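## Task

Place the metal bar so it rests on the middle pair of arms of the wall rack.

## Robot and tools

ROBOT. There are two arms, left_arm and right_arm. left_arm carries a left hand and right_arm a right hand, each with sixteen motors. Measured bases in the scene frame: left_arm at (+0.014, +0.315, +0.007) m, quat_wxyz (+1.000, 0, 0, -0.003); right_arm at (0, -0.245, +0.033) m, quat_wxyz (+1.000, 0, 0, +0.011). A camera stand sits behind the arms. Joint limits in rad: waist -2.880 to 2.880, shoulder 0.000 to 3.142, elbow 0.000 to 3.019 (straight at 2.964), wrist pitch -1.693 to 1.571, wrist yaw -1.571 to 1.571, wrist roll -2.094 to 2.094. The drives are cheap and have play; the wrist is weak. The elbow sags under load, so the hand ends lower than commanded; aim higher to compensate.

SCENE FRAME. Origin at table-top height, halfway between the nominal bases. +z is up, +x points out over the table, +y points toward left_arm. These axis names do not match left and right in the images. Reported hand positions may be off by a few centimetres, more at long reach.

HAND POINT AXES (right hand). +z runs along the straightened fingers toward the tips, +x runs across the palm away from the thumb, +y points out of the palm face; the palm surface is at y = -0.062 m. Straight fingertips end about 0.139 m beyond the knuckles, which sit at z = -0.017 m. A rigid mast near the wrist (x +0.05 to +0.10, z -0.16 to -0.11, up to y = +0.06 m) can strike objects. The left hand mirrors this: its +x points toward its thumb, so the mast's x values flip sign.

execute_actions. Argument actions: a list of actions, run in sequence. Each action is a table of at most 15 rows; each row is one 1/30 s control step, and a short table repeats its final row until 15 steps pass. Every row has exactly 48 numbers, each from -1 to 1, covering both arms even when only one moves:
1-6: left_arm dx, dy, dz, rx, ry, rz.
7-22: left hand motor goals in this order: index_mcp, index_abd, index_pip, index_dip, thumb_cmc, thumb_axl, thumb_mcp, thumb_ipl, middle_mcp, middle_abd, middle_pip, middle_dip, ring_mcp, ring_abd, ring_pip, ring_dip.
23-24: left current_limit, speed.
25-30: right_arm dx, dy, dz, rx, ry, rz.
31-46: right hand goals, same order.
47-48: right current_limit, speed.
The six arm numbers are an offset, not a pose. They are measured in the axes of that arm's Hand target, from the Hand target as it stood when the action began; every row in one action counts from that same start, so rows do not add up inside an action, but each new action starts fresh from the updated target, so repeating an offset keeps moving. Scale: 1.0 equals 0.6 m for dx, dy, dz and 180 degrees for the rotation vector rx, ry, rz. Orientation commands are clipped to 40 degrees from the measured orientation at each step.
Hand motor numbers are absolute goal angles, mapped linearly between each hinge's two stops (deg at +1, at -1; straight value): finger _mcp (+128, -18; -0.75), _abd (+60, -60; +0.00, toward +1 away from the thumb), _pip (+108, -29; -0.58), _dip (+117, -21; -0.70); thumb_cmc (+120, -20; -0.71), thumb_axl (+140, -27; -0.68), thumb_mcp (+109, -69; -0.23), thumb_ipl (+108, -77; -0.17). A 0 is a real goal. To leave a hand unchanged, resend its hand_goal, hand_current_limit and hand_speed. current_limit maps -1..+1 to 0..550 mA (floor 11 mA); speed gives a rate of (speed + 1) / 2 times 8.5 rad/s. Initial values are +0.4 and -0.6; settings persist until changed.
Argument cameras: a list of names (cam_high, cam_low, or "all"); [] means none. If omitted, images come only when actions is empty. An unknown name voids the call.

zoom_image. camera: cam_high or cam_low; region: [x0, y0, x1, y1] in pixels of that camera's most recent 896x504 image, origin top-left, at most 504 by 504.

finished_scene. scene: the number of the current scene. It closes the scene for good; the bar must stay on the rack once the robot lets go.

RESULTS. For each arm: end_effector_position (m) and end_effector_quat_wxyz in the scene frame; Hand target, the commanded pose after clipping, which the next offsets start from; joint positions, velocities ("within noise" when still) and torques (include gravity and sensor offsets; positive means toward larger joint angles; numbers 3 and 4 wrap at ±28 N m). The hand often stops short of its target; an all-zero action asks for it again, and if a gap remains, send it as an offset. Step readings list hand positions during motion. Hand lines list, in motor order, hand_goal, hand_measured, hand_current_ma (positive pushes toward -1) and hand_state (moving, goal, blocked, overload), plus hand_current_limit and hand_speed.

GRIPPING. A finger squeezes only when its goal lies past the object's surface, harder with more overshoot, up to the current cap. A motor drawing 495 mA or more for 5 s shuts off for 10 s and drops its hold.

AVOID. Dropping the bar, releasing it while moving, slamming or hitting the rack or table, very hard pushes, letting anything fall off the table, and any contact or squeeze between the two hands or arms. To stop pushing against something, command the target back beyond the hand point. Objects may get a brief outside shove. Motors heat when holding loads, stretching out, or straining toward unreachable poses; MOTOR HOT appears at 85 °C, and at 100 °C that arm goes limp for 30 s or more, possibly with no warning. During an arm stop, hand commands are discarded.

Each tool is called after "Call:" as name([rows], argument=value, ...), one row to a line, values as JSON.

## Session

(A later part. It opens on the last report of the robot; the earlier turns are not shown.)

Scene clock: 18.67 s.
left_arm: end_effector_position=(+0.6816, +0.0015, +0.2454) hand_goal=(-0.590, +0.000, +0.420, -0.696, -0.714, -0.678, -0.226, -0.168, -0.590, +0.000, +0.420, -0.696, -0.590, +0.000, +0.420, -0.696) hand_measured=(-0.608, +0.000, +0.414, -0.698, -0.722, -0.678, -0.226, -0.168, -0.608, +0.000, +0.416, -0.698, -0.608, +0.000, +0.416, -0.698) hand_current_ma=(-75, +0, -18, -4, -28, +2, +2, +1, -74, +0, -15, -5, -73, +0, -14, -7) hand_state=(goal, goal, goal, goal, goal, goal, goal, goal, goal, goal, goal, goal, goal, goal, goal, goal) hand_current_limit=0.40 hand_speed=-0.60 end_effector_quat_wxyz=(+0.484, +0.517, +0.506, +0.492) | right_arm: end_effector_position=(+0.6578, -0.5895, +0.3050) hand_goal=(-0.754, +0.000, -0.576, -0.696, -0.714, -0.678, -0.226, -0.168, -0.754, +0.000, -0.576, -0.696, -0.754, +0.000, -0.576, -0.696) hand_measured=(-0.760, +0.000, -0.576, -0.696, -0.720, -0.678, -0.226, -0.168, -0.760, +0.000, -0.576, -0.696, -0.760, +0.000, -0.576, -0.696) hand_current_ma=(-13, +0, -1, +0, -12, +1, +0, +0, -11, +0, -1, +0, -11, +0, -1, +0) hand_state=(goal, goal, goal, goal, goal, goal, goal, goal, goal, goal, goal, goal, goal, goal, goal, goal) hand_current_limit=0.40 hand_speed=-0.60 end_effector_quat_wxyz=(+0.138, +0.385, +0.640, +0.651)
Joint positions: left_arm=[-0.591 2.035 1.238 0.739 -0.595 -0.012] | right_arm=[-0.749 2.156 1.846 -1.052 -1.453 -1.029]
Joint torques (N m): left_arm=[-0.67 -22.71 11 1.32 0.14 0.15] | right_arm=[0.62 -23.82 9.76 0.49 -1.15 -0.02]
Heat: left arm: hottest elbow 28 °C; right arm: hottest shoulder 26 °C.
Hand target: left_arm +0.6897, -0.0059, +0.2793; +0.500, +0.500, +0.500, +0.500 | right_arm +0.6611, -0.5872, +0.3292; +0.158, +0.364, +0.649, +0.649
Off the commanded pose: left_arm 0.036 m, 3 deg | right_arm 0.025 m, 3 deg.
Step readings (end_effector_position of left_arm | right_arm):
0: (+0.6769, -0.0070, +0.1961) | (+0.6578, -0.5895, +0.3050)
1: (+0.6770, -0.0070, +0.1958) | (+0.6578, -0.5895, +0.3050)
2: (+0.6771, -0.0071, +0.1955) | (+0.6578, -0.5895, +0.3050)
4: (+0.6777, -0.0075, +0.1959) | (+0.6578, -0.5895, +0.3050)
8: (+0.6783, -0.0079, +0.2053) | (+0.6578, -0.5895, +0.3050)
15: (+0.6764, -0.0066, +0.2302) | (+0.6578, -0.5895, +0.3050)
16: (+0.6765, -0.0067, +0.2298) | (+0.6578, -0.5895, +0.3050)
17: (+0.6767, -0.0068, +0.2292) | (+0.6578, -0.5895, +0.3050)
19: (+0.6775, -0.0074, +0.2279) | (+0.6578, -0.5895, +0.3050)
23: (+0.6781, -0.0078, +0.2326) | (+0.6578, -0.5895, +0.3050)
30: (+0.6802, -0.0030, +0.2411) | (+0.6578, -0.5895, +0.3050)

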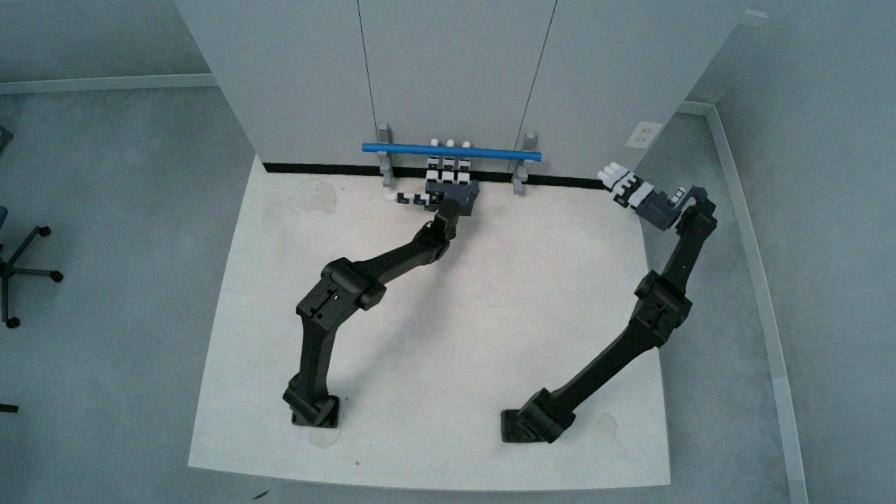

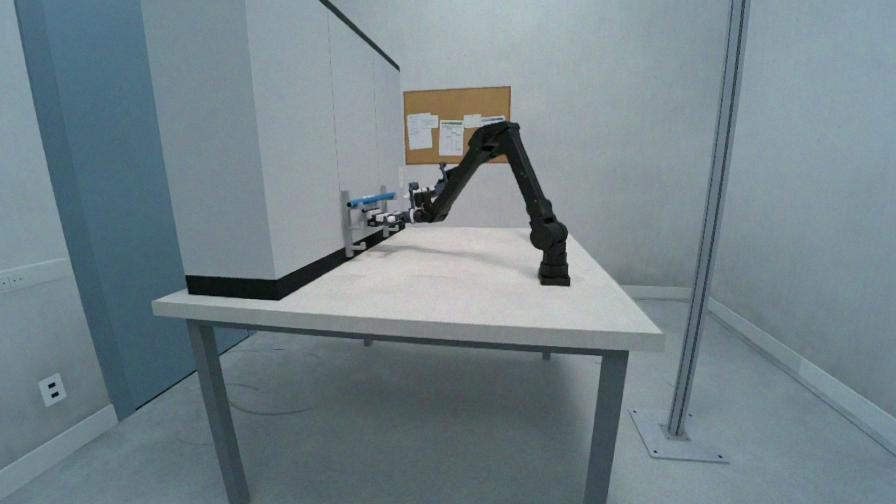

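Call:
execute_actions([
  [[0,0.017,0,0,0,0,-0.589,0,0.43,-0.696,-0.714,-0.678,-0.226,-0.168,-0.589,0,0.43,-0.696,-0.589,0,0.43,-0.696,0.4,-0.6,0,0,0,0,0,0,-0.754,0,-0.576,-0.696,-0.714,-0.678,-0.226,-0.168,-0.754,0,-0.576,-0.696,-0.754,0,-0.576,-0.696,0.4,-0.6],[0,0.033,0,0,0,0,-0.589,0,0.45,-0.696,-0.714,-0.678,-0.226,-0.168,-0.589,0,0.45,-0.696,-0.589,0,0.45,-0.696,0.4,-0.6,0,0,0,0,0,0,-0.754,0,-0.576,-0.696,-0.714,-0.678,-0.226,-0.168,-0.754,0,-0.576,-0.696,-0.754,0,-0.576,-0.696,0.4,-0.6],[0,0.05,0,0,0,0,-0.589,0,0.47,-0.696,-0.714,-0.678,-0.226,-0.168,-0.589,0,0.47,-0.696,-0.589,0,0.47,-0.696,0.4,-0.6,0,0,0,0,0,0,-0.754,0,-0.576,-0.696,-0.714,-0.678,-0.226,-0.168,-0.754,0,-0.576,-0.696,-0.754,0,-0.576,-0.696,0.4,-0.6]],
  [[0,0.017,0,0,0,0,-0.589,0,0.48,-0.696,-0.3,-0.678,-0.226,-0.168,-0.589,0,0.48,-0.696,-0.589,0,0.48,-0.696,0.4,-0.6,0,0,0,0,0,0,-0.754,0,-0.576,-0.696,-0.714,-0.678,-0.226,-0.168,-0.754,0,-0.576,-0.696,-0.754,0,-0.576,-0.696,0.4,-0.6],[0,0.033,0,0,0,0,-0.589,0,0.5,-0.696,-0.3,-0.678,-0.226,-0.168,-0.589,0,0.5,-0.696,-0.589,0,0.5,-0.696,0.4,-0.6,0,0,0,0,0,0,-0.754,0,-0.576,-0.696,-0.714,-0.678,-0.226,-0.168,-0.754,0,-0.576,-0.696,-0.754,0,-0.576,-0.696,0.4,-0.6],[0,0.05,0,0,0,0,-0.589,0,0.52,-0.696,-0.3,-0.678,-0.226,-0.168,-0.589,0,0.52,-0.696,-0.589,0,0.52,-0.696,0.4,-0.6,0,0,0,0,0,0,-0.754,0,-0.576,-0.696,-0.714,-0.678,-0.226,-0.168,-0.754,0,-0.576,-0.696,-0.754,0,-0.576,-0.696,0.4,-0.6]],
], cameras=["all"])

Call:
zoom_image(camera="cam_high", region=[390, 120, 510, 220])

Call:
zoom_image(camera="cam_low", region=[330, 170, 430, 270])

Scene clock: 21.07 s.
left_arm: end_effector_position=(+0.6797, -0.0060, +0.3093) hand_goal=(-0.590, +0.000, +0.520, -0.696, -0.300, -0.678, -0.226, -0.168, -0.590, +0.000, +0.520, -0.696, -0.590, +0.000, +0.520, -0.696) hand_measured=(-0.608, +0.000, +0.516, -0.698, -0.314, -0.678, -0.226, -0.168, -0.606, +0.000, +0.516, -0.698, -0.604, +0.000, +0.516, -0.698) hand_current_ma=(-70, +0, -12, -6, -50, +2, +2, +1, -64, +0, -11, -7, -58, +0, -11, -8) hand_state=(goal, goal, goal, goal, goal, goal, goal, goal, goal, goal, goal, goal, goal, goal, goal, goal) hand_current_limit=0.40 hand_speed=-0.60 end_effector_quat_wxyz=(+0.486, +0.520, +0.502, +0.491) | right_arm: end_effector_position=(+0.6578, -0.5895, +0.3050) hand_goal=(-0.754, +0.000, -0.576, -0.696, -0.714, -0.678, -0.226, -0.168, -0.754, +0.000, -0.576, -0.696, -0.754, +0.000, -0.576, -0.696) hand_measured=(-0.760, +0.000, -0.576, -0.696, -0.720, -0.678, -0.226, -0.168, -0.760, +0.000, -0.576, -0.696, -0.760, +0.000, -0.576, -0.696) hand_current_ma=(-13, +0, -1, +0, -12, +1, +0, +0, -11, +0, -1, +0, -11, +0, -1, +0) hand_state=(goal, goal, goal, goal, goal, goal, goal, goal, goal, goal, goal, goal, goal, goal, goal, goal) hand_current_limit=0.40 hand_speed=-0.60 end_effector_quat_wxyz=(+0.138, +0.385, +0.640, +0.651)
Joint positions: left_arm=[-0.6 1.928 1.272 0.601 -0.593 -0.008] | right_arm=[-0.749 2.156 1.846 -1.052 -1.453 -1.029]
Joint torques (N m): left_arm=[-1.14 -20.89 11.93 1.65 0.04 0.1] | right_arm=[0.67 -23.88 9.77 0.47 -1.16 -0.04]
Heat: left arm: hottest elbow 28 °C; right arm: hottest shoulder 26 °C.
Hand target: left_arm +0.6897, -0.0059, +0.3393; +0.500, +0.500, +0.500, +0.500 | right_arm +0.6611, -0.5872, +0.3292; +0.158, +0.364, +0.649, +0.649
Off the commanded pose: left_arm 0.032 m, 3 deg | right_arm 0.025 m, 3 deg.
Step readings (end_effector_position of left_arm | right_arm):
0: (+0.6816, +0.0015, +0.2454) | (+0.6578, -0.5895, +0.3050)
1: (+0.6816, +0.0015, +0.2454) | (+0.6578, -0.5895, +0.3050)
2: (+0.6816, +0.0015, +0.2459) | (+0.6578, -0.5895, +0.3050)
4: (+0.6824, +0.0009, +0.2466) | (+0.6578, -0.5895, +0.3050)
8: (+0.6838, +0.0025, +0.2515) | (+0.6578, -0.5895, +0.3050)
15: (+0.6838, +0.0023, +0.2657) | (+0.6578, -0.5895, +0.3050)
16: (+0.6836, +0.0025, +0.2675) | (+0.6578, -0.5895, +0.3050)
17: (+0.6836, +0.0024, +0.2680) | (+0.6578, -0.5895, +0.3050)
19: (+0.6840, +0.0022, +0.2720) | (+0.6578, -0.5895, +0.3050)
23: (+0.6829, +0.0029, +0.2869) | (+0.6578, -0.5895, +0.3050)
30: (+0.6826, +0.0031, +0.3110) | (+0.6578, -0.5895, +0.3050)

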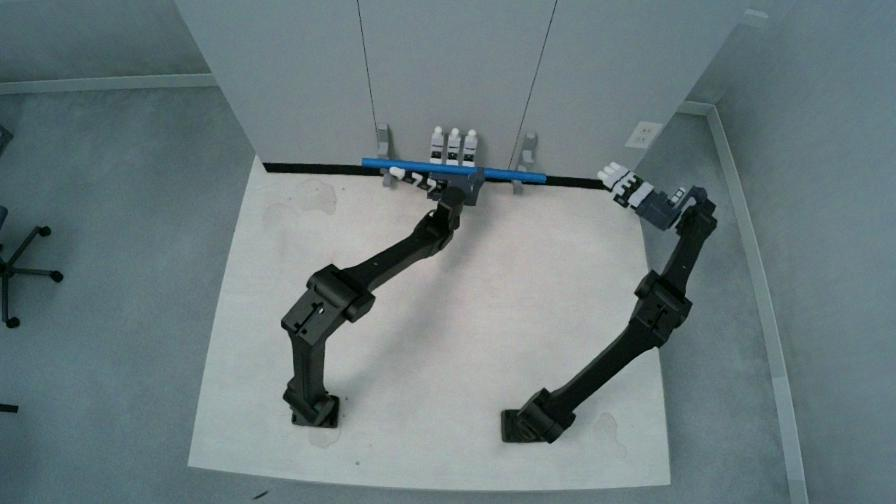

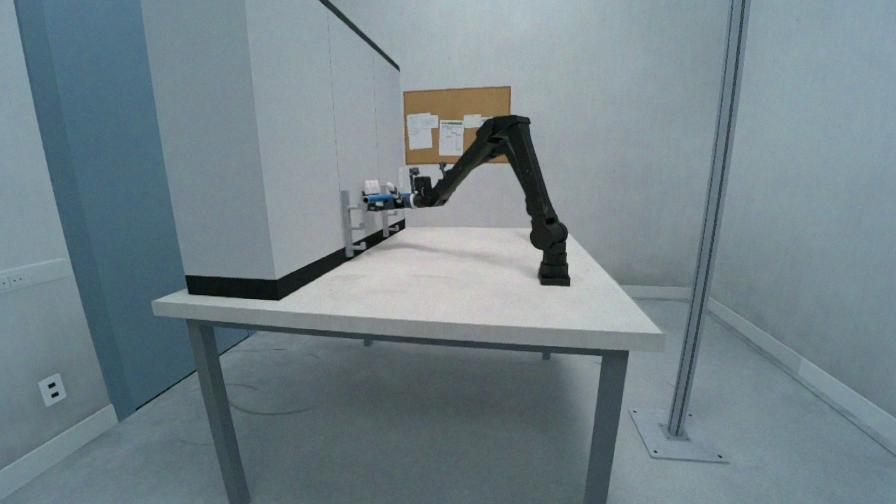

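Scaled by 4.200.

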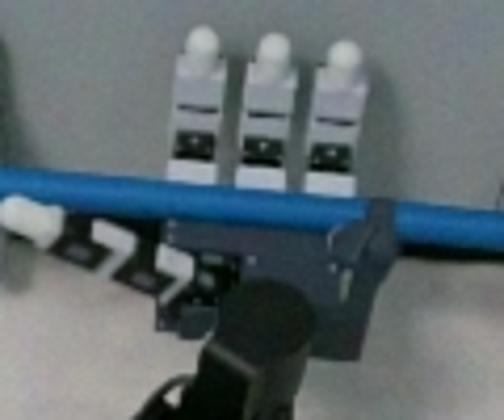

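Scaled by 5.040.

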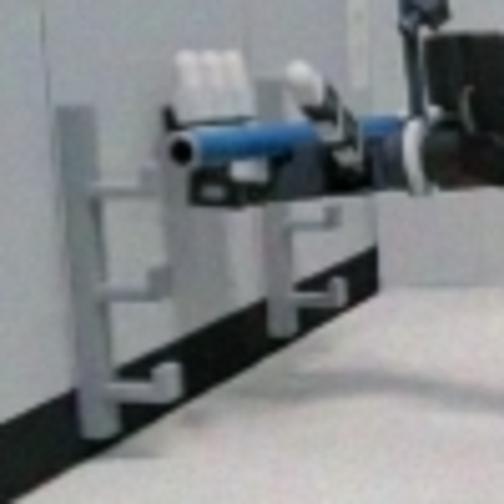

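Call:
execute_actions([
  [[0,0,0,0,0,0,-0.589,0,0.562,-0.696,0.571,-0.678,-0.226,-0.168,-0.589,0,0.562,-0.696,-0.589,0,0.562,-0.696,0.4,-0.5,0,0,0,0,0,0,-0.754,0,-0.576,-0.696,-0.714,-0.678,-0.226,-0.168,-0.754,0,-0.576,-0.696,-0.754,0,-0.576,-0.696,0.4,-0.6]],
  [[0,0.005,-0.02,0.01,0,0,-0.589,0,0.562,-0.696,0.571,-0.678,-0.226,-0.168,-0.589,0,0.562,-0.696,-0.589,0,0.562,-0.696,0.4,-0.5,0,0,0,0,0,0,-0.754,0,-0.576,-0.696,-0.714,-0.678,-0.226,-0.168,-0.754,0,-0.576,-0.696,-0.754,0,-0.576,-0.696,0.4,-0.6],[0,0.01,-0.04,0.02,0,0,-0.589,0,0.562,-0.696,0.571,-0.678,-0.226,-0.168,-0.589,0,0.562,-0.696,-0.589,0,0.562,-0.696,0.4,-0.5,0,0,0,0,0,0,-0.754,0,-0.576,-0.696,-0.714,-0.678,-0.226,-0.168,-0.754,0,-0.576,-0.696,-0.754,0,-0.576,-0.696,0.4,-0.6],[0,0.015,-0.06,0.03,0,0,-0.589,0,0.562,-0.696,0.571,-0.678,-0.226,-0.168,-0.589,0,0.562,-0.696,-0.589,0,0.562,-0.696,0.4,-0.5,0,0,0,0,0,0,-0.754,0,-0.576,-0.696,-0.714,-0.678,-0.226,-0.168,-0.754,0,-0.576,-0.696,-0.754,0,-0.576,-0.696,0.4,-0.6],[0,0.02,-0.08,0.04,0,0,-0.589,0,0.562,-0.696,0.571,-0.678,-0.226,-0.168,-0.589,0,0.562,-0.696,-0.589,0,0.562,-0.696,0.4,-0.5,0,0,0,0,0,0,-0.754,0,-0.576,-0.696,-0.714,-0.678,-0.226,-0.168,-0.754,0,-0.576,-0.696,-0.754,0,-0.576,-0.696,0.4,-0.6],[0,0.025,-0.1,0.05,0,0,-0.589,0,0.562,-0.696,0.571,-0.678,-0.226,-0.168,-0.589,0,0.562,-0.696,-0.589,0,0.562,-0.696,0.4,-0.5,0,0,0,0,0,0,-0.754,0,-0.576,-0.696,-0.714,-0.678,-0.226,-0.168,-0.754,0,-0.576,-0.696,-0.754,0,-0.576,-0.696,0.4,-0.6]],
], cameras=["all"])

Call:
zoom_image(camera="cam_high", region=[390, 120, 510, 220])

Call:
zoom_image(camera="cam_low", region=[330, 150, 450, 270])

Scene clock: 23.93 s.
left_arm: end_effector_position=(+0.6279, -0.0153, +0.3493) hand_goal=(-0.590, +0.000, +0.562, -0.696, +0.570, -0.678, -0.226, -0.168, -0.590, +0.000, +0.562, -0.696, -0.590, +0.000, +0.562, -0.696) hand_measured=(-0.608, +0.000, +0.558, -0.698, +0.568, -0.678, -0.226, -0.168, -0.606, +0.000, +0.558, -0.698, -0.604, +0.000, +0.558, -0.698) hand_current_ma=(-69, +0, -12, -6, -4, +2, +2, +1, -64, +0, -11, -7, -58, +0, -11, -8) hand_state=(goal, goal, goal, goal, goal, goal, goal, goal, goal, goal, goal, goal, goal, goal, goal, goal) hand_current_limit=0.40 hand_speed=-0.50 end_effector_quat_wxyz=(+0.458, +0.549, +0.527, +0.458) | right_arm: end_effector_position=(+0.6578, -0.5895, +0.3050) hand_goal=(-0.754, +0.000, -0.576, -0.696, -0.714, -0.678, -0.226, -0.168, -0.754, +0.000, -0.576, -0.696, -0.754, +0.000, -0.576, -0.696) hand_measured=(-0.760, +0.000, -0.576, -0.696, -0.720, -0.678, -0.226, -0.168, -0.760, +0.000, -0.576, -0.696, -0.760, +0.000, -0.576, -0.696) hand_current_ma=(-13, +0, -1, +0, -12, +1, +0, +0, -11, +0, -1, +0, -11, +0, -1, +0) hand_state=(goal, goal, goal, goal, goal, goal, goal, goal, goal, goal, goal, goal, goal, goal, goal, goal) hand_current_limit=0.40 hand_speed=-0.60 end_effector_quat_wxyz=(+0.138, +0.385, +0.640, +0.651)
Joint positions: left_arm=[-0.673 1.731 1.201 0.328 -0.65 -0.103] | right_arm=[-0.749 2.156 1.846 -1.052 -1.453 -1.029]
Joint torques (N m): left_arm=[-0.56 -19.08 8.42 1.5 -0.32 -0.09] | right_arm=[0.44 -23.94 9.78 0.54 -1.16 -0.01]
Heat: left arm: hottest elbow 29 °C; right arm: hottest shoulder 27 °C.
Hand target: left_arm +0.6297, -0.0059, +0.3542; +0.460, +0.538, +0.537, +0.459 | right_arm +0.6611, -0.5872, +0.3292; +0.158, +0.364, +0.649, +0.649
Off the commanded pose: left_arm 0.011 m, 2 deg | right_arm 0.025 m, 3 deg.
Step readings (end_effector_position of left_arm | right_arm):
0: (+0.6797, -0.0060, +0.3093) | (+0.6578, -0.5895, +0.3050)
1: (+0.6797, -0.0060, +0.3093) | (+0.6578, -0.5895, +0.3050)
2: (+0.6797, -0.0060, +0.3093) | (+0.6578, -0.5895, +0.3050)
4: (+0.6797, -0.0060, +0.3093) | (+0.6578, -0.5895, +0.3050)
8: (+0.6797, -0.0060, +0.3093) | (+0.6578, -0.5895, +0.3050)
15: (+0.6797, -0.0060, +0.3093) | (+0.6578, -0.5895, +0.3050)
16: (+0.6798, -0.0060, +0.3090) | (+0.6578, -0.5895, +0.3050)
17: (+0.6802, -0.0063, +0.3077) | (+0.6578, -0.5895, +0.3050)
19: (+0.6801, -0.0063, +0.3054) | (+0.6578, -0.5895, +0.3050)
23: (+0.6666, +0.0009, +0.3048) | (+0.6578, -0.5895, +0.3050)
30: (+0.6366, -0.0070, +0.3447) | (+0.6578, -0.5895, +0.3050)

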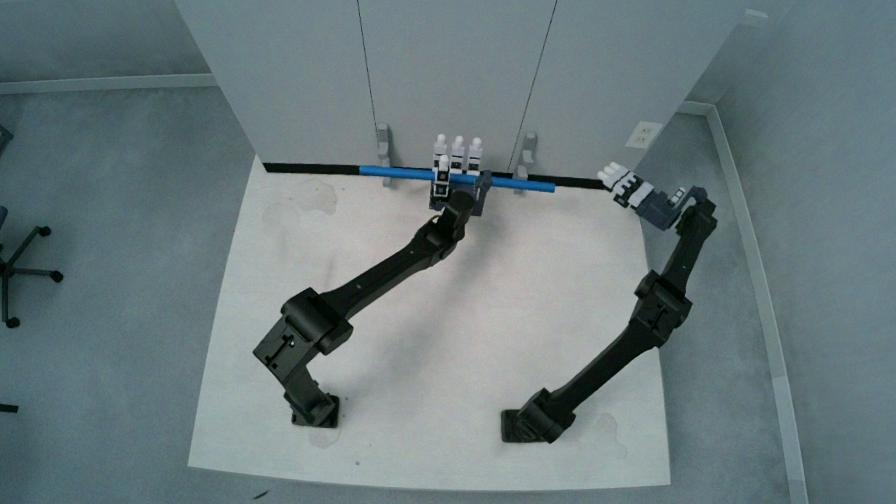

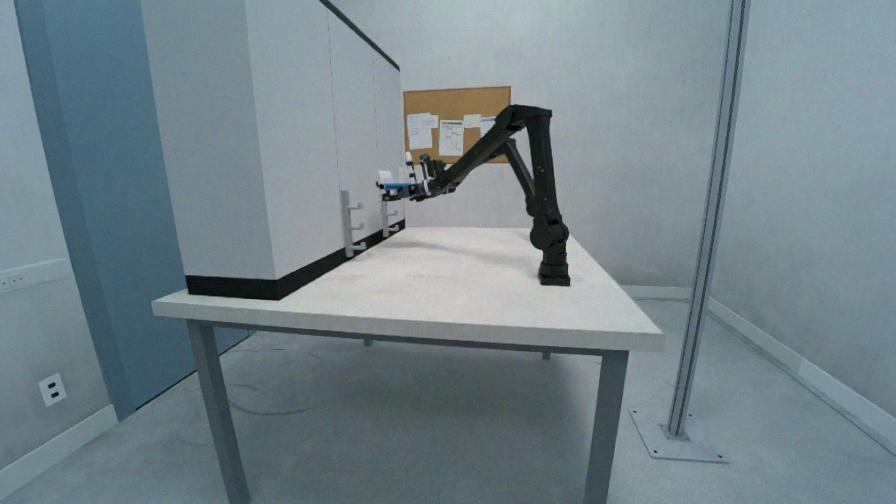

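Scaled by 4.200.

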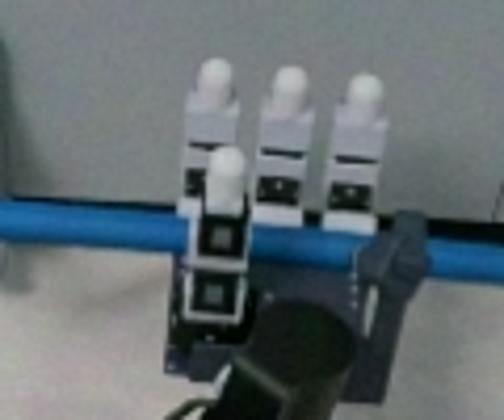

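Scaled by 4.200.

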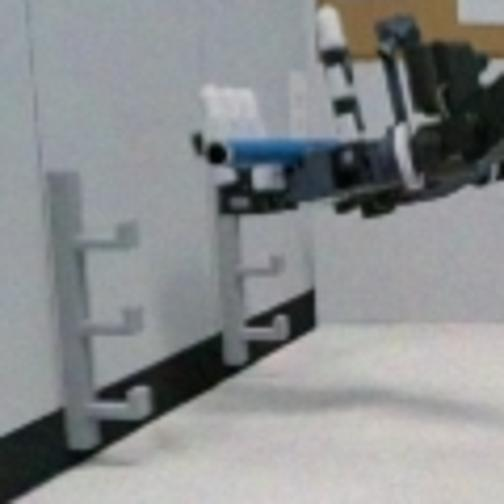

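Call:
execute_actions([
  [[0,0,0,0.008,0,0,-0.70,0,0.64,-0.696,0.571,-0.678,-0.226,-0.168,-0.70,0,0.64,-0.696,-0.70,0,0.64,-0.696,0.4,-0.8,0,0,0,0,0,0,-0.754,0,-0.576,-0.696,-0.714,-0.678,-0.226,-0.168,-0.754,0,-0.576,-0.696,-0.754,0,-0.576,-0.696,0.4,-0.6],[0,0,0,0.016,0,0,-0.70,0,0.64,-0.696,0.571,-0.678,-0.226,-0.168,-0.70,0,0.64,-0.696,-0.70,0,0.64,-0.696,0.4,-0.8,0,0,0,0,0,0,-0.754,0,-0.576,-0.696,-0.714,-0.678,-0.226,-0.168,-0.754,0,-0.576,-0.696,-0.754,0,-0.576,-0.696,0.4,-0.6],[0,0,0,0.024,0,0,-0.70,0,0.64,-0.696,0.571,-0.678,-0.226,-0.168,-0.70,0,0.64,-0.696,-0.70,0,0.64,-0.696,0.4,-0.8,0,0,0,0,0,0,-0.754,0,-0.576,-0.696,-0.714,-0.678,-0.226,-0.168,-0.754,0,-0.576,-0.696,-0.754,0,-0.576,-0.696,0.4,-0.6],[0,0,0,0.032,0,0,-0.70,0,0.64,-0.696,0.571,-0.678,-0.226,-0.168,-0.70,0,0.64,-0.696,-0.70,0,0.64,-0.696,0.4,-0.8,0,0,0,0,0,0,-0.754,0,-0.576,-0.696,-0.714,-0.678,-0.226,-0.168,-0.754,0,-0.576,-0.696,-0.754,0,-0.576,-0.696,0.4,-0.6],[0,0,0,0.04,0,0,-0.70,0,0.64,-0.696,0.571,-0.678,-0.226,-0.168,-0.70,0,0.64,-0.696,-0.70,0,0.64,-0.696,0.4,-0.8,0,0,0,0,0,0,-0.754,0,-0.576,-0.696,-0.714,-0.678,-0.226,-0.168,-0.754,0,-0.576,-0.696,-0.754,0,-0.576,-0.696,0.4,-0.6],[0,0,0,0.045,0,0,-0.70,0,0.64,-0.696,0.571,-0.678,-0.226,-0.168,-0.70,0,0.64,-0.696,-0.70,0,0.64,-0.696,0.4,-0.8,0,0,0,0,0,0,-0.754,0,-0.576,-0.696,-0.714,-0.678,-0.226,-0.168,-0.754,0,-0.576,-0.696,-0.754,0,-0.576,-0.696,0.4,-0.6]],
], cameras=["all"])

Call:
zoom_image(camera="cam_high", region=[390, 120, 510, 220])

Call:
zoom_image(camera="cam_low", region=[330, 150, 450, 270])

Scene clock: 33.50 s.
left_arm: end_effector_position=(+0.6263, -0.0064, +0.3105) hand_goal=(-0.700, +0.000, +0.640, -0.696, +0.570, -0.678, -0.226, -0.168, -0.700, +0.000, +0.640, -0.696, -0.700, +0.000, +0.640, -0.696) hand_measured=(-0.706, +0.000, +0.634, -0.698, +0.568, -0.678, -0.226, -0.168, -0.706, +0.000, +0.634, -0.698, -0.706, +0.000, +0.634, -0.698) hand_current_ma=(-23, +0, -18, -6, -4, +2, +2, +1, -23, +0, -17, -7, -22, +0, -16, -8) hand_state=(goal, goal, goal, goal, goal, goal, goal, goal, goal, goal, goal, goal, goal, goal, goal, goal) hand_current_limit=0.40 hand_speed=-0.80 end_effector_quat_wxyz=(+0.389, +0.596, +0.564, +0.420) | right_arm: end_effector_position=(+0.6578, -0.5895, +0.3050) hand_goal=(-0.754, +0.000, -0.576, -0.696, -0.714, -0.678, -0.226, -0.168, -0.754, +0.000, -0.576, -0.696, -0.754, +0.000, -0.576, -0.696) hand_measured=(-0.760, +0.000, -0.576, -0.696, -0.720, -0.678, -0.226, -0.168, -0.760, +0.000, -0.576, -0.696, -0.760, +0.000, -0.576, -0.696) hand_current_ma=(-13, +0, -1, +0, -12, +1, +0, +0, -11, +0, -1, +0, -11, +0, -1, +0) hand_state=(goal, goal, goal, goal, goal, goal, goal, goal, goal, goal, goal, goal, goal, goal, goal, goal) hand_current_limit=0.40 hand_speed=-0.60 end_effector_quat_wxyz=(+0.138, +0.385, +0.640, +0.651)
Joint positions: left_arm=[-0.673 1.701 1.201 0.054 -0.641 -0.212] | right_arm=[-0.749 2.156 1.846 -1.052 -1.453 -1.029]
Joint torques (N m): left_arm=[-1.67 -20.48 11.96 1.48 -0.11 -0.09] | right_arm=[0.38 -23.65 9.74 0.51 -1.16 -0.03]
Heat: left arm: hottest elbow 30 °C; right arm: hottest shoulder 27 °C.
Hand target: left_arm +0.6297, -0.0059, +0.3542; +0.420, +0.569, +0.569, +0.420 | right_arm +0.6611, -0.5872, +0.3292; +0.158, +0.364, +0.649, +0.649
Off the commanded pose: left_arm 0.044 m, 5 deg | right_arm 0.025 m, 3 deg.
Step readings (end_effector_position of left_arm | right_arm):
0: (+0.6279, -0.0153, +0.3493) | (+0.6578, -0.5895, +0.3050)
1: (+0.6279, -0.0153, +0.3490) | (+0.6578, -0.5895, +0.3050)
2: (+0.6281, -0.0152, +0.3477) | (+0.6578, -0.5895, +0.3050)
4: (+0.6288, -0.0149, +0.3422) | (+0.6578, -0.5895, +0.3050)
8: (+0.6298, -0.0134, +0.3215) | (+0.6578, -0.5895, +0.3050)
15: (+0.6278, -0.0091, +0.3084) | (+0.6578, -0.5895, +0.3050)

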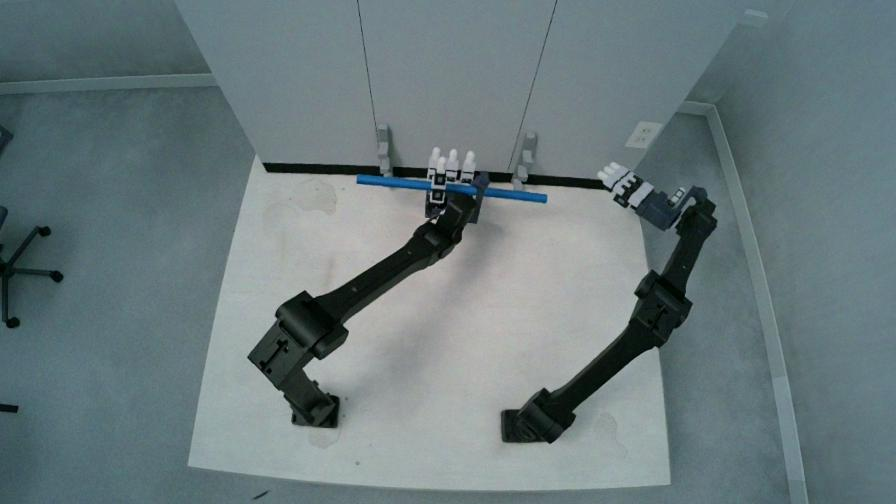

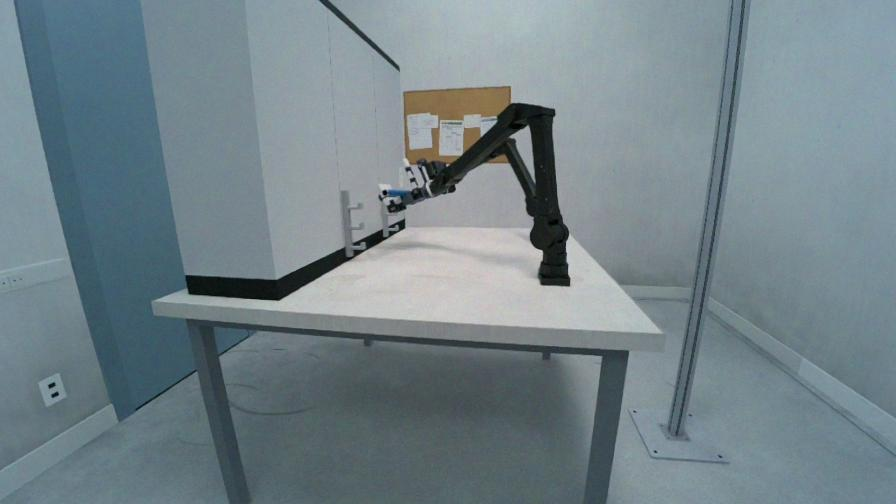

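Scaled by 4.200.

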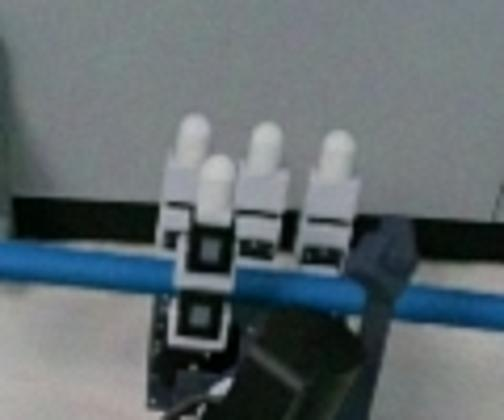

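Scaled by 4.200.

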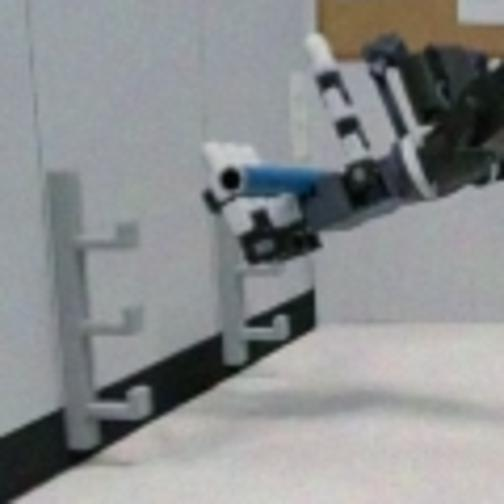

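Call:
execute_actions([
  [[0,0,0,-0.01,0,0,-0.70,0,0.8,-0.696,0.571,-0.678,-0.226,-0.168,-0.70,0,0.8,-0.696,-0.70,0,0.8,-0.696,0.4,-0.85,0,0,0,0,0,0,-0.754,0,-0.576,-0.696,-0.714,-0.678,-0.226,-0.168,-0.754,0,-0.576,-0.696,-0.754,0,-0.576,-0.696,0.4,-0.6],[0,0,0,-0.02,0,0,-0.70,0,0.8,-0.696,0.571,-0.678,-0.226,-0.168,-0.70,0,0.8,-0.696,-0.70,0,0.8,-0.696,0.4,-0.85,0,0,0,0,0,0,-0.754,0,-0.576,-0.696,-0.714,-0.678,-0.226,-0.168,-0.754,0,-0.576,-0.696,-0.754,0,-0.576,-0.696,0.4,-0.6],[0,0,0,-0.03,0,0,-0.75,0,0.9,-0.696,0.571,-0.678,-0.226,-0.168,-0.75,0,0.9,-0.696,-0.75,0,0.9,-0.696,0.4,-0.85,0,0,0,0,0,0,-0.754,0,-0.576,-0.696,-0.714,-0.678,-0.226,-0.168,-0.754,0,-0.576,-0.696,-0.754,0,-0.576,-0.696,0.4,-0.6]],
  [[0,0,0,0,0,0,-0.98,0,0.97,-0.696,0.571,-0.678,-0.226,-0.168,-0.98,0,0.97,-0.696,-0.98,0,0.97,-0.696,0.4,-0.88,0,0,0,0,0,0,-0.754,0,-0.576,-0.696,-0.714,-0.678,-0.226,-0.168,-0.754,0,-0.576,-0.696,-0.754,0,-0.576,-0.696,0.4,-0.6]],
], cameras=["all"])

Call:
zoom_image(camera="cam_high", region=[390, 120, 510, 220])

Call:
zoom_image(camera="cam_low", region=[330, 150, 450, 270])

Scene clock: 35.77 s.
left_arm: end_effector_position=(+0.6261, -0.0091, +0.3388) hand_goal=(-0.980, +0.000, +0.970, -0.696, +0.570, -0.678, -0.226, -0.168, -0.980, +0.000, +0.970, -0.696, -0.980, +0.000, +0.970, -0.696) hand_measured=(-0.984, +0.000, +0.966, -0.698, +0.568, -0.678, -0.226, -0.168, -0.984, +0.000, +0.966, -0.698, -0.984, +0.000, +0.966, -0.698) hand_current_ma=(-15, +0, -13, -6, -4, +2, +2, +1, -14, +0, -12, -7, -14, +0, -12, -8) hand_state=(goal, goal, goal, goal, goal, goal, goal, goal, goal, goal, goal, goal, goal, goal, goal, goal) hand_current_limit=0.40 hand_speed=-0.88 end_effector_quat_wxyz=(+0.430, +0.568, +0.548, +0.438) | right_arm: end_effector_position=(+0.6578, -0.5895, +0.3050) hand_goal=(-0.754, +0.000, -0.576, -0.696, -0.714, -0.678, -0.226, -0.168, -0.754, +0.000, -0.576, -0.696, -0.754, +0.000, -0.576, -0.696) hand_measured=(-0.760, +0.000, -0.576, -0.696, -0.720, -0.678, -0.226, -0.168, -0.760, +0.000, -0.576, -0.696, -0.760, +0.000, -0.576, -0.696) hand_current_ma=(-13, +0, -1, +0, -12, +1, +0, +0, -11, +0, -1, +0, -11, +0, -1, +0) hand_state=(goal, goal, goal, goal, goal, goal, goal, goal, goal, goal, goal, goal, goal, goal, goal, goal) hand_current_limit=0.40 hand_speed=-0.60 end_effector_quat_wxyz=(+0.138, +0.385, +0.640, +0.651)
Joint positions: left_arm=[-0.673 1.701 1.201 0.186 -0.647 -0.166] | right_arm=[-0.749 2.156 1.846 -1.052 -1.453 -1.029]
Joint torques (N m): left_arm=[-1.08 -17.55 9.62 3.19 -0.38 0.1] | right_arm=[0.67 -23.94 9.73 0.47 -1.15 -0.04]
Heat: left arm: hottest elbow 31 °C; right arm: hottest shoulder 27 °C.
Hand target: left_arm +0.6297, -0.0059, +0.3542; +0.447, +0.548, +0.548, +0.446 | right_arm +0.6611, -0.5872, +0.3292; +0.158, +0.364, +0.649, +0.649
Off the commanded pose: left_arm 0.016 m, 3 deg | right_arm 0.025 m, 3 deg.
Step readings (end_effector_position of left_arm | right_arm):
0: (+0.6263, -0.0064, +0.3105) | (+0.6578, -0.5895, +0.3050)
1: (+0.6263, -0.0064, +0.3105) | (+0.6578, -0.5895, +0.3050)
2: (+0.6263, -0.0064, +0.3105) | (+0.6578, -0.5895, +0.3050)
4: (+0.6265, -0.0067, +0.3137) | (+0.6578, -0.5895, +0.3050)
8: (+0.6264, -0.0070, +0.3284) | (+0.6578, -0.5895, +0.3050)
15: (+0.6261, -0.0077, +0.3372) | (+0.6578, -0.5895, +0.3050)
16: (+0.6261, -0.0080, +0.3376) | (+0.6578, -0.5895, +0.3050)
17: (+0.6261, -0.0083, +0.3380) | (+0.6578, -0.5895, +0.3050)
19: (+0.6261, -0.0087, +0.3384) | (+0.6578, -0.5895, +0.3050)
23: (+0.6261, -0.0090, +0.3384) | (+0.6578, -0.5895, +0.3050)
30: (+0.6261, -0.0091, +0.3388) | (+0.6578, -0.5895, +0.3050)

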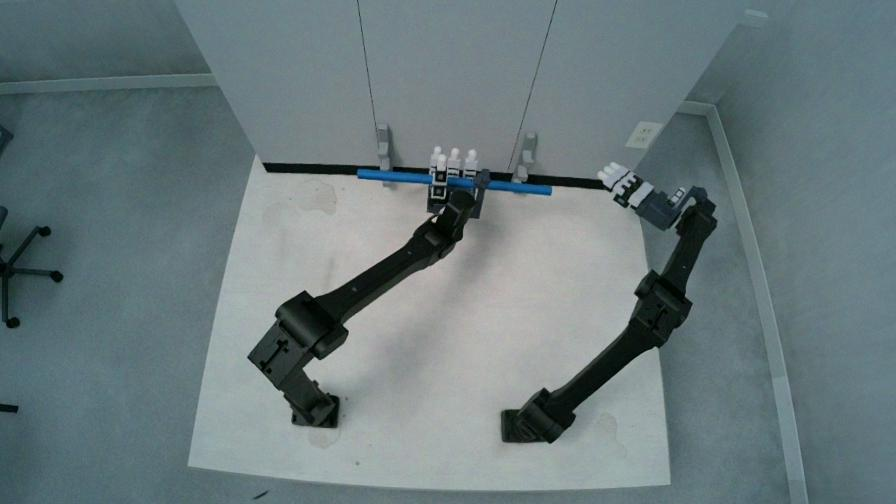

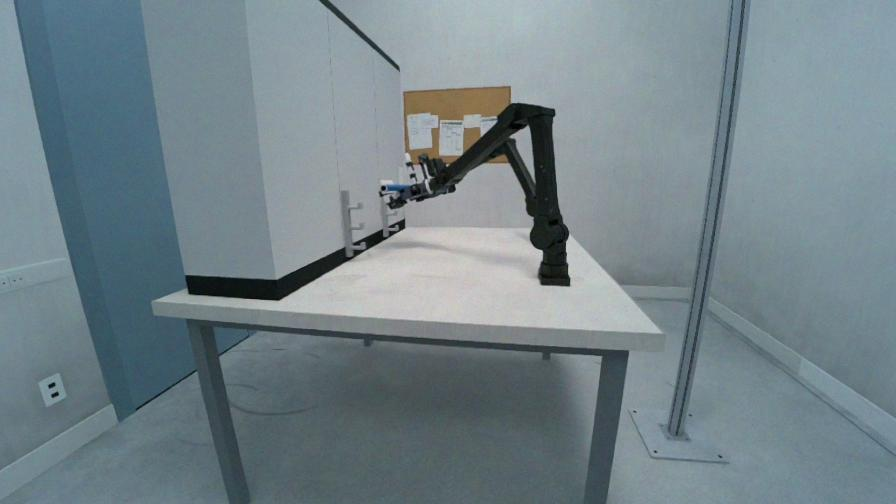

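Scaled by 4.200.

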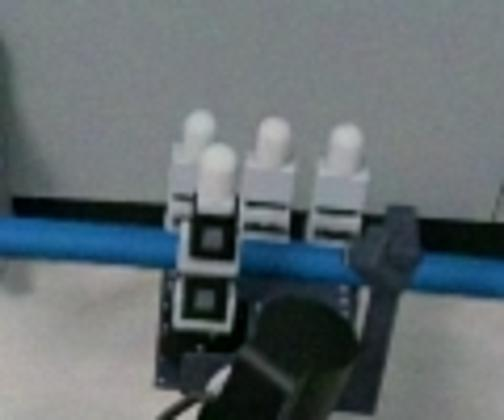

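Scaled by 4.200.

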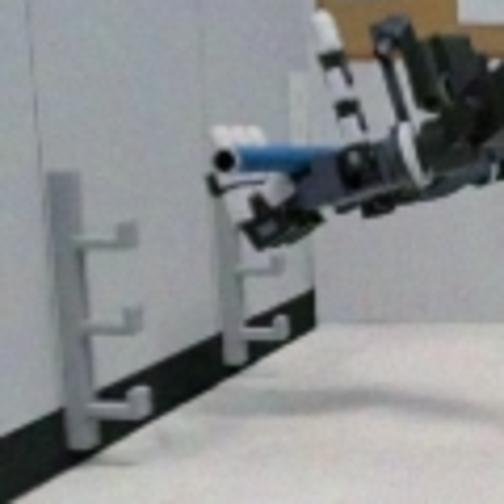

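Call:
execute_actions([
  [[0,0,0,-0.007,0,0,-0.1,0,0.6,-0.696,0.571,-0.678,-0.226,-0.168,-0.1,0,0.6,-0.696,-0.1,0,0.6,-0.696,0.4,-0.5,0,0,0,0,0,0,-0.754,0,-0.576,-0.696,-0.714,-0.678,-0.226,-0.168,-0.754,0,-0.576,-0.696,-0.754,0,-0.576,-0.696,0.4,-0.6],[0,0,0,-0.014,0,0,-0.1,0,0.6,-0.696,0.571,-0.678,-0.226,-0.168,-0.1,0,0.6,-0.696,-0.1,0,0.6,-0.696,0.4,-0.5,0,0,0,0,0,0,-0.754,0,-0.576,-0.696,-0.714,-0.678,-0.226,-0.168,-0.754,0,-0.576,-0.696,-0.754,0,-0.576,-0.696,0.4,-0.6],[0,0,0,-0.02,0,0,-0.1,0,0.6,-0.696,0.571,-0.678,-0.226,-0.168,-0.1,0,0.6,-0.696,-0.1,0,0.6,-0.696,0.4,-0.5,0,0,0,0,0,0,-0.754,0,-0.576,-0.696,-0.714,-0.678,-0.226,-0.168,-0.754,0,-0.576,-0.696,-0.754,0,-0.576,-0.696,0.4,-0.6]],
  [[0,0,0,-0.01,0,0,0.479,0,0.0,-0.696,0.0,-0.678,-0.226,-0.168,0.479,0,0.0,-0.696,0.479,0,0.0,-0.696,0.4,-0.5,0,0,0,0,0,0,-0.754,0,-0.576,-0.696,-0.714,-0.678,-0.226,-0.168,-0.754,0,-0.576,-0.696,-0.754,0,-0.576,-0.696,0.4,-0.6],[0,0,0,-0.02,0,0,0.479,0,0.0,-0.696,0.0,-0.678,-0.226,-0.168,0.479,0,0.0,-0.696,0.479,0,0.0,-0.696,0.4,-0.5,0,0,0,0,0,0,-0.754,0,-0.576,-0.696,-0.714,-0.678,-0.226,-0.168,-0.754,0,-0.576,-0.696,-0.754,0,-0.576,-0.696,0.4,-0.6],[0,0,0,-0.03,0,0,0.479,0,0.0,-0.696,0.0,-0.678,-0.226,-0.168,0.479,0,0.0,-0.696,0.479,0,0.0,-0.696,0.4,-0.5,0,0,0,0,0,0,-0.754,0,-0.576,-0.696,-0.714,-0.678,-0.226,-0.168,-0.754,0,-0.576,-0.696,-0.754,0,-0.576,-0.696,0.4,-0.6]],
], cameras=["all"])

Call:
zoom_image(camera="cam_high", region=[390, 120, 510, 220])

Call:
zoom_image(camera="cam_low", region=[330, 150, 450, 270])

Scene clock: 39.73 s.
left_arm: end_effector_position=(+0.6265, -0.0148, +0.3476) hand_goal=(+0.478, +0.000, +0.000, -0.696, +0.000, -0.678, -0.226, -0.168, +0.478, +0.000, +0.000, -0.696, +0.478, +0.000, +0.000, -0.696) hand_measured=(+0.252, +0.000, +0.004, -0.698, -0.004, -0.678, -0.226, -0.168, +0.252, +0.000, +0.004, -0.698, +0.254, +0.000, +0.004, -0.698) hand_current_ma=(-385, +0, +11, -6, -13, +2, +2, +1, -385, +0, +11, -7, -385, +0, +10, -7) hand_state=(blocked, goal, goal, goal, goal, goal, goal, goal, blocked, goal, goal, goal, blocked, goal, goal, goal) hand_current_limit=0.40 hand_speed=-0.50 end_effector_quat_wxyz=(+0.482, +0.527, +0.512, +0.477) | right_arm: end_effector_position=(+0.6578, -0.5895, +0.3050) hand_goal=(-0.754, +0.000, -0.576, -0.696, -0.714, -0.678, -0.226, -0.168, -0.754, +0.000, -0.576, -0.696, -0.754, +0.000, -0.576, -0.696) hand_measured=(-0.760, +0.000, -0.576, -0.696, -0.720, -0.678, -0.226, -0.168, -0.760, +0.000, -0.576, -0.696, -0.760, +0.000, -0.576, -0.696) hand_current_ma=(-13, +0, -1, +0, -12, +1, +0, +0, -11, +0, -1, +0, -11, +0, -1, +0) hand_state=(goal, goal, goal, goal, goal, goal, goal, goal, goal, goal, goal, goal, goal, goal, goal, goal) hand_current_limit=0.40 hand_speed=-0.60 end_effector_quat_wxyz=(+0.138, +0.385, +0.640, +0.651)
Joint positions: left_arm=[-0.67 1.77 1.183 0.486 -0.656 -0.052] | right_arm=[-0.749 2.156 1.846 -1.052 -1.453 -1.029]
Joint torques (N m): left_arm=[-0.38 -18.08 8.02 3.19 0 0.14] | right_arm=[0.73 -23.94 9.73 0.43 -1.15 -0.04]
Heat: left arm: hottest elbow 31 °C; right arm: hottest shoulder 28 °C.
Hand target: left_arm +0.6297, -0.0059, +0.3542; +0.488, +0.512, +0.511, +0.488 | right_arm +0.6611, -0.5872, +0.3292; +0.158, +0.364, +0.649, +0.649
Off the commanded pose: left_arm 0.012 m, 2 deg | right_arm 0.025 m, 3 deg.
Step readings (end_effector_position of left_arm | right_arm):
0: (+0.6261, -0.0091, +0.3388) | (+0.6578, -0.5895, +0.3050)
1: (+0.6261, -0.0091, +0.3388) | (+0.6578, -0.5895, +0.3050)
2: (+0.6261, -0.0092, +0.3398) | (+0.6578, -0.5895, +0.3050)
4: (+0.6264, -0.0095, +0.3420) | (+0.6578, -0.5895, +0.3050)
8: (+0.6264, -0.0104, +0.3490) | (+0.6578, -0.5895, +0.3050)
15: (+0.6266, -0.0116, +0.3515) | (+0.6578, -0.5895, +0.3050)
16: (+0.6268, -0.0120, +0.3508) | (+0.6578, -0.5895, +0.3050)
17: (+0.6267, -0.0126, +0.3508) | (+0.6578, -0.5895, +0.3050)
19: (+0.6256, -0.0124, +0.3549) | (+0.6578, -0.5895, +0.3050)
23: (+0.6248, -0.0128, +0.3546) | (+0.6578, -0.5895, +0.3050)
30: (+0.6263, -0.0149, +0.3476) | (+0.6578, -0.5895, +0.3050)

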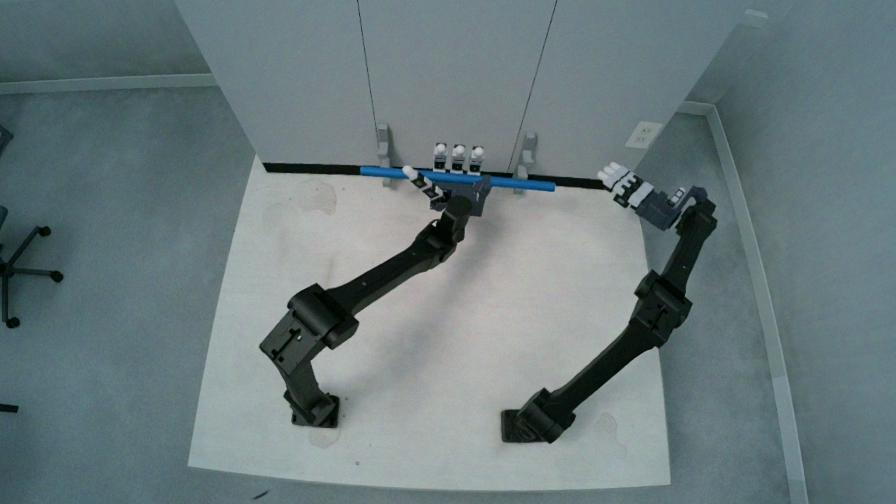

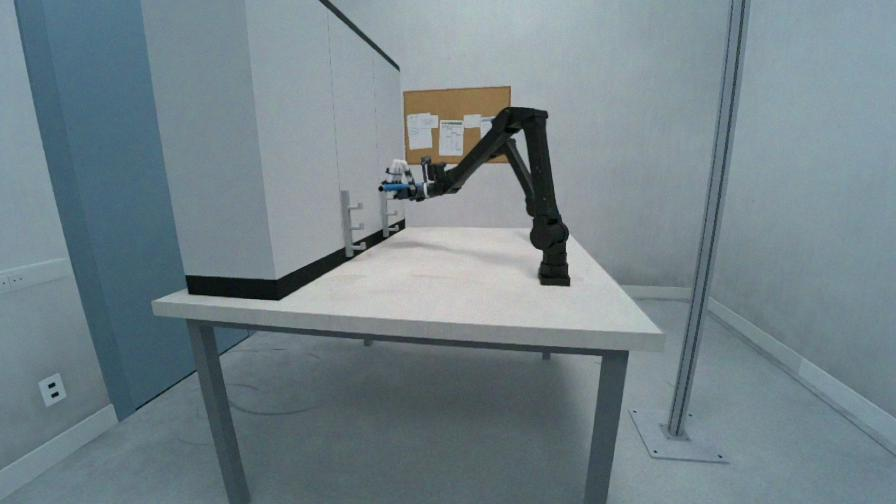

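Scaled by 4.200.

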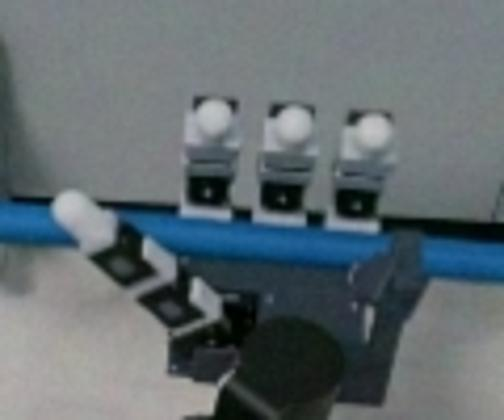

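Scaled by 4.200.

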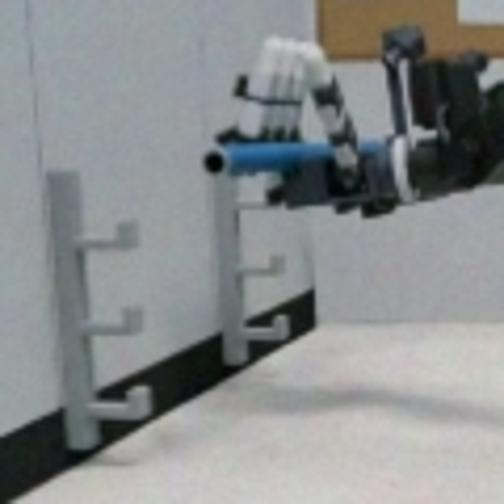

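Call:
execute_actions([
  [[0.002,-0.015,0.0075,-0.011,0,0,0.479,0,0.0,-0.696,0.0,-0.678,-0.226,-0.168,0.479,0,0.0,-0.696,0.479,0,0.0,-0.696,0.35,-0.5,0,0,0,0,0,0,-0.754,0,-0.576,-0.696,-0.714,-0.678,-0.226,-0.168,-0.754,0,-0.576,-0.696,-0.754,0,-0.576,-0.696,0.4,-0.6],[0.004,-0.03,0.015,-0.022,0,0,0.479,0,0.0,-0.696,0.0,-0.678,-0.226,-0.168,0.479,0,0.0,-0.696,0.479,0,0.0,-0.696,0.35,-0.5,0,0,0,0,0,0,-0.754,0,-0.576,-0.696,-0.714,-0.678,-0.226,-0.168,-0.754,0,-0.576,-0.696,-0.754,0,-0.576,-0.696,0.4,-0.6],[0.006,-0.045,0.0225,-0.033,0,0,0.479,0,0.0,-0.696,0.0,-0.678,-0.226,-0.168,0.479,0,0.0,-0.696,0.479,0,0.0,-0.696,0.35,-0.5,0,0,0,0,0,0,-0.754,0,-0.576,-0.696,-0.714,-0.678,-0.226,-0.168,-0.754,0,-0.576,-0.696,-0.754,0,-0.576,-0.696,0.4,-0.6],[0.008,-0.06,0.03,-0.044,0,0,0.479,0,0.0,-0.696,0.0,-0.678,-0.226,-0.168,0.479,0,0.0,-0.696,0.479,0,0.0,-0.696,0.35,-0.5,0,0,0,0,0,0,-0.754,0,-0.576,-0.696,-0.714,-0.678,-0.226,-0.168,-0.754,0,-0.576,-0.696,-0.754,0,-0.576,-0.696,0.4,-0.6],[0.010,-0.075,0.0375,-0.055,0,0,0.479,0,0.0,-0.696,0.0,-0.678,-0.226,-0.168,0.479,0,0.0,-0.696,0.479,0,0.0,-0.696,0.35,-0.5,0,0,0,0,0,0,-0.754,0,-0.576,-0.696,-0.714,-0.678,-0.226,-0.168,-0.754,0,-0.576,-0.696,-0.754,0,-0.576,-0.696,0.4,-0.6],[0.012,-0.09,0.045,-0.066,0,0,0.479,0,0.0,-0.696,0.0,-0.678,-0.226,-0.168,0.479,0,0.0,-0.696,0.479,0,0.0,-0.696,0.35,-0.5,0,0,0,0,0,0,-0.754,0,-0.576,-0.696,-0.714,-0.678,-0.226,-0.168,-0.754,0,-0.576,-0.696,-0.754,0,-0.576,-0.696,0.4,-0.6],[0.014,-0.105,0.053,-0.077,0,0,0.479,0,0.0,-0.696,0.0,-0.678,-0.226,-0.168,0.479,0,0.0,-0.696,0.479,0,0.0,-0.696,0.35,-0.5,0,0,0,0,0,0,-0.754,0,-0.576,-0.696,-0.714,-0.678,-0.226,-0.168,-0.754,0,-0.576,-0.696,-0.754,0,-0.576,-0.696,0.4,-0.6],[0.016,-0.12,0.06,-0.088,0,0,0.479,0,0.0,-0.696,0.0,-0.678,-0.226,-0.168,0.479,0,0.0,-0.696,0.479,0,0.0,-0.696,0.35,-0.5,0,0,0,0,0,0,-0.754,0,-0.576,-0.696,-0.714,-0.678,-0.226,-0.168,-0.754,0,-0.576,-0.696,-0.754,0,-0.576,-0.696,0.4,-0.6],[0.018,-0.13,0.068,-0.1,0,0,0.479,0,0.0,-0.696,0.0,-0.678,-0.226,-0.168,0.479,0,0.0,-0.696,0.479,0,0.0,-0.696,0.35,-0.5,0,0,0,0,0,0,-0.754,0,-0.576,-0.696,-0.714,-0.678,-0.226,-0.168,-0.754,0,-0.576,-0.696,-0.754,0,-0.576,-0.696,0.4,-0.6]],
], cameras=["all"])

Call:
zoom_image(camera="cam_high", region=[350, 110, 560, 230])

Call:
zoom_image(camera="cam_low", region=[330, 160, 430, 260])

Scene clock: 42.67 s.
left_arm: end_effector_position=(+0.6618, +0.0085, +0.2257) hand_goal=(+0.478, +0.000, +0.000, -0.696, +0.000, -0.678, -0.226, -0.168, +0.478, +0.000, +0.000, -0.696, +0.478, +0.000, +0.000, -0.696) hand_measured=(+0.252, +0.000, +0.004, -0.698, -0.004, -0.678, -0.226, -0.168, +0.252, +0.000, +0.004, -0.698, +0.254, +0.000, +0.004, -0.698) hand_current_ma=(-371, +0, +11, -6, -16, +2, +2, +1, -371, +0, +11, -7, -371, +0, +10, -7) hand_state=(blocked, goal, goal, goal, goal, goal, goal, goal, blocked, goal, goal, goal, blocked, goal, goal, goal) hand_current_limit=0.35 hand_speed=-0.50 end_effector_quat_wxyz=(+0.525, +0.473, +0.450, +0.547) | right_arm: end_effector_position=(+0.6578, -0.5895, +0.3050) hand_goal=(-0.754, +0.000, -0.576, -0.696, -0.714, -0.678, -0.226, -0.168, -0.754, +0.000, -0.576, -0.696, -0.754, +0.000, -0.576, -0.696) hand_measured=(-0.760, +0.000, -0.576, -0.696, -0.720, -0.678, -0.226, -0.168, -0.760, +0.000, -0.576, -0.696, -0.760, +0.000, -0.576, -0.696) hand_current_ma=(-13, +0, -1, +0, -12, +1, +0, +0, -11, +0, -1, +0, -11, +0, -1, +0) hand_state=(goal, goal, goal, goal, goal, goal, goal, goal, goal, goal, goal, goal, goal, goal, goal, goal) hand_current_limit=0.40 hand_speed=-0.60 end_effector_quat_wxyz=(+0.138, +0.385, +0.640, +0.651)
Joint positions: left_arm=[-0.578 2.168 1.22 1.126 -0.573 0.142] | right_arm=[-0.749 2.156 1.846 -1.052 -1.453 -1.029]
Joint torques (N m): left_arm=[-1.44 -24 9.73 2.95 0.37 0.13] | right_arm=[0.56 -23.88 9.74 0.46 -1.16 -0.01]
Heat: left arm: hottest elbow 31 °C; right arm: hottest shoulder 28 °C.
Hand target: left_arm +0.6668, +0.0049, +0.2744; +0.562, +0.429, +0.429, +0.562 | right_arm +0.6611, -0.5872, +0.3292; +0.158, +0.364, +0.649, +0.649
Off the commanded pose: left_arm 0.049 m, 7 deg | right_arm 0.025 m, 3 deg.
Step readings (end_effector_position of left_arm | right_arm):
0: (+0.6265, -0.0148, +0.3476) | (+0.6578, -0.5895, +0.3050)
1: (+0.6264, -0.0147, +0.3479) | (+0.6578, -0.5895, +0.3050)
2: (+0.6264, -0.0150, +0.3482) | (+0.6578, -0.5895, +0.3050)
4: (+0.6259, -0.0145, +0.3517) | (+0.6578, -0.5895, +0.3050)
8: (+0.6304, -0.0103, +0.3432) | (+0.6578, -0.5895, +0.3050)
15: (+0.6521, +0.0079, +0.2507) | (+0.6578, -0.5895, +0.3050)

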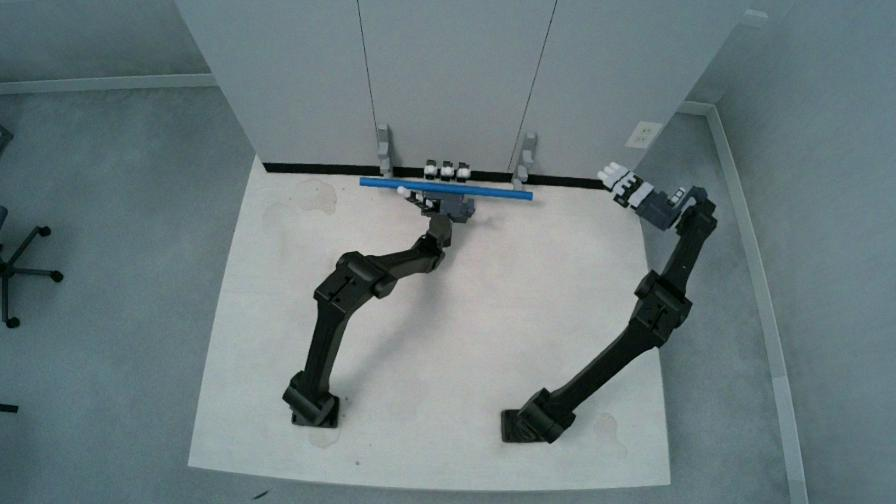

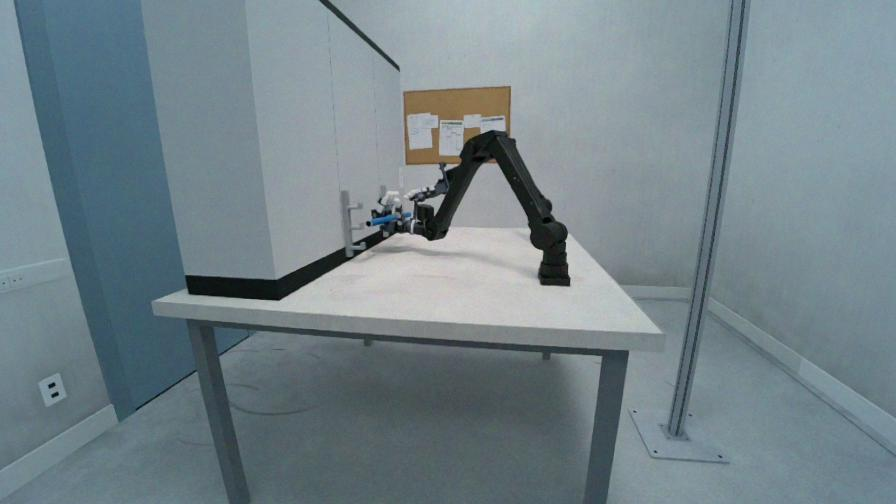

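Scaled by 2.400.

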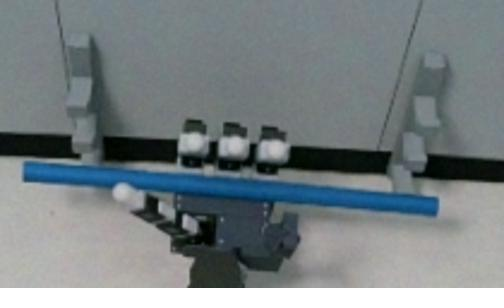

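Scaled by 5.040.

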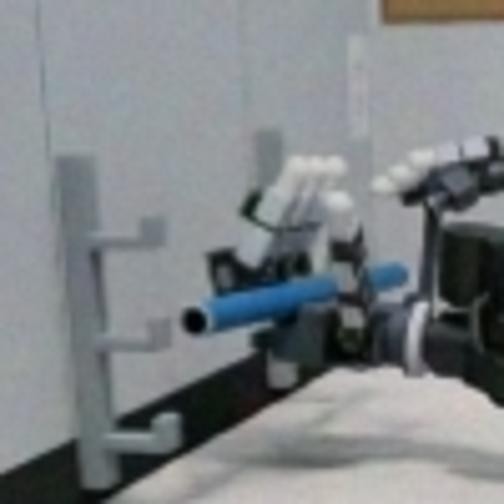

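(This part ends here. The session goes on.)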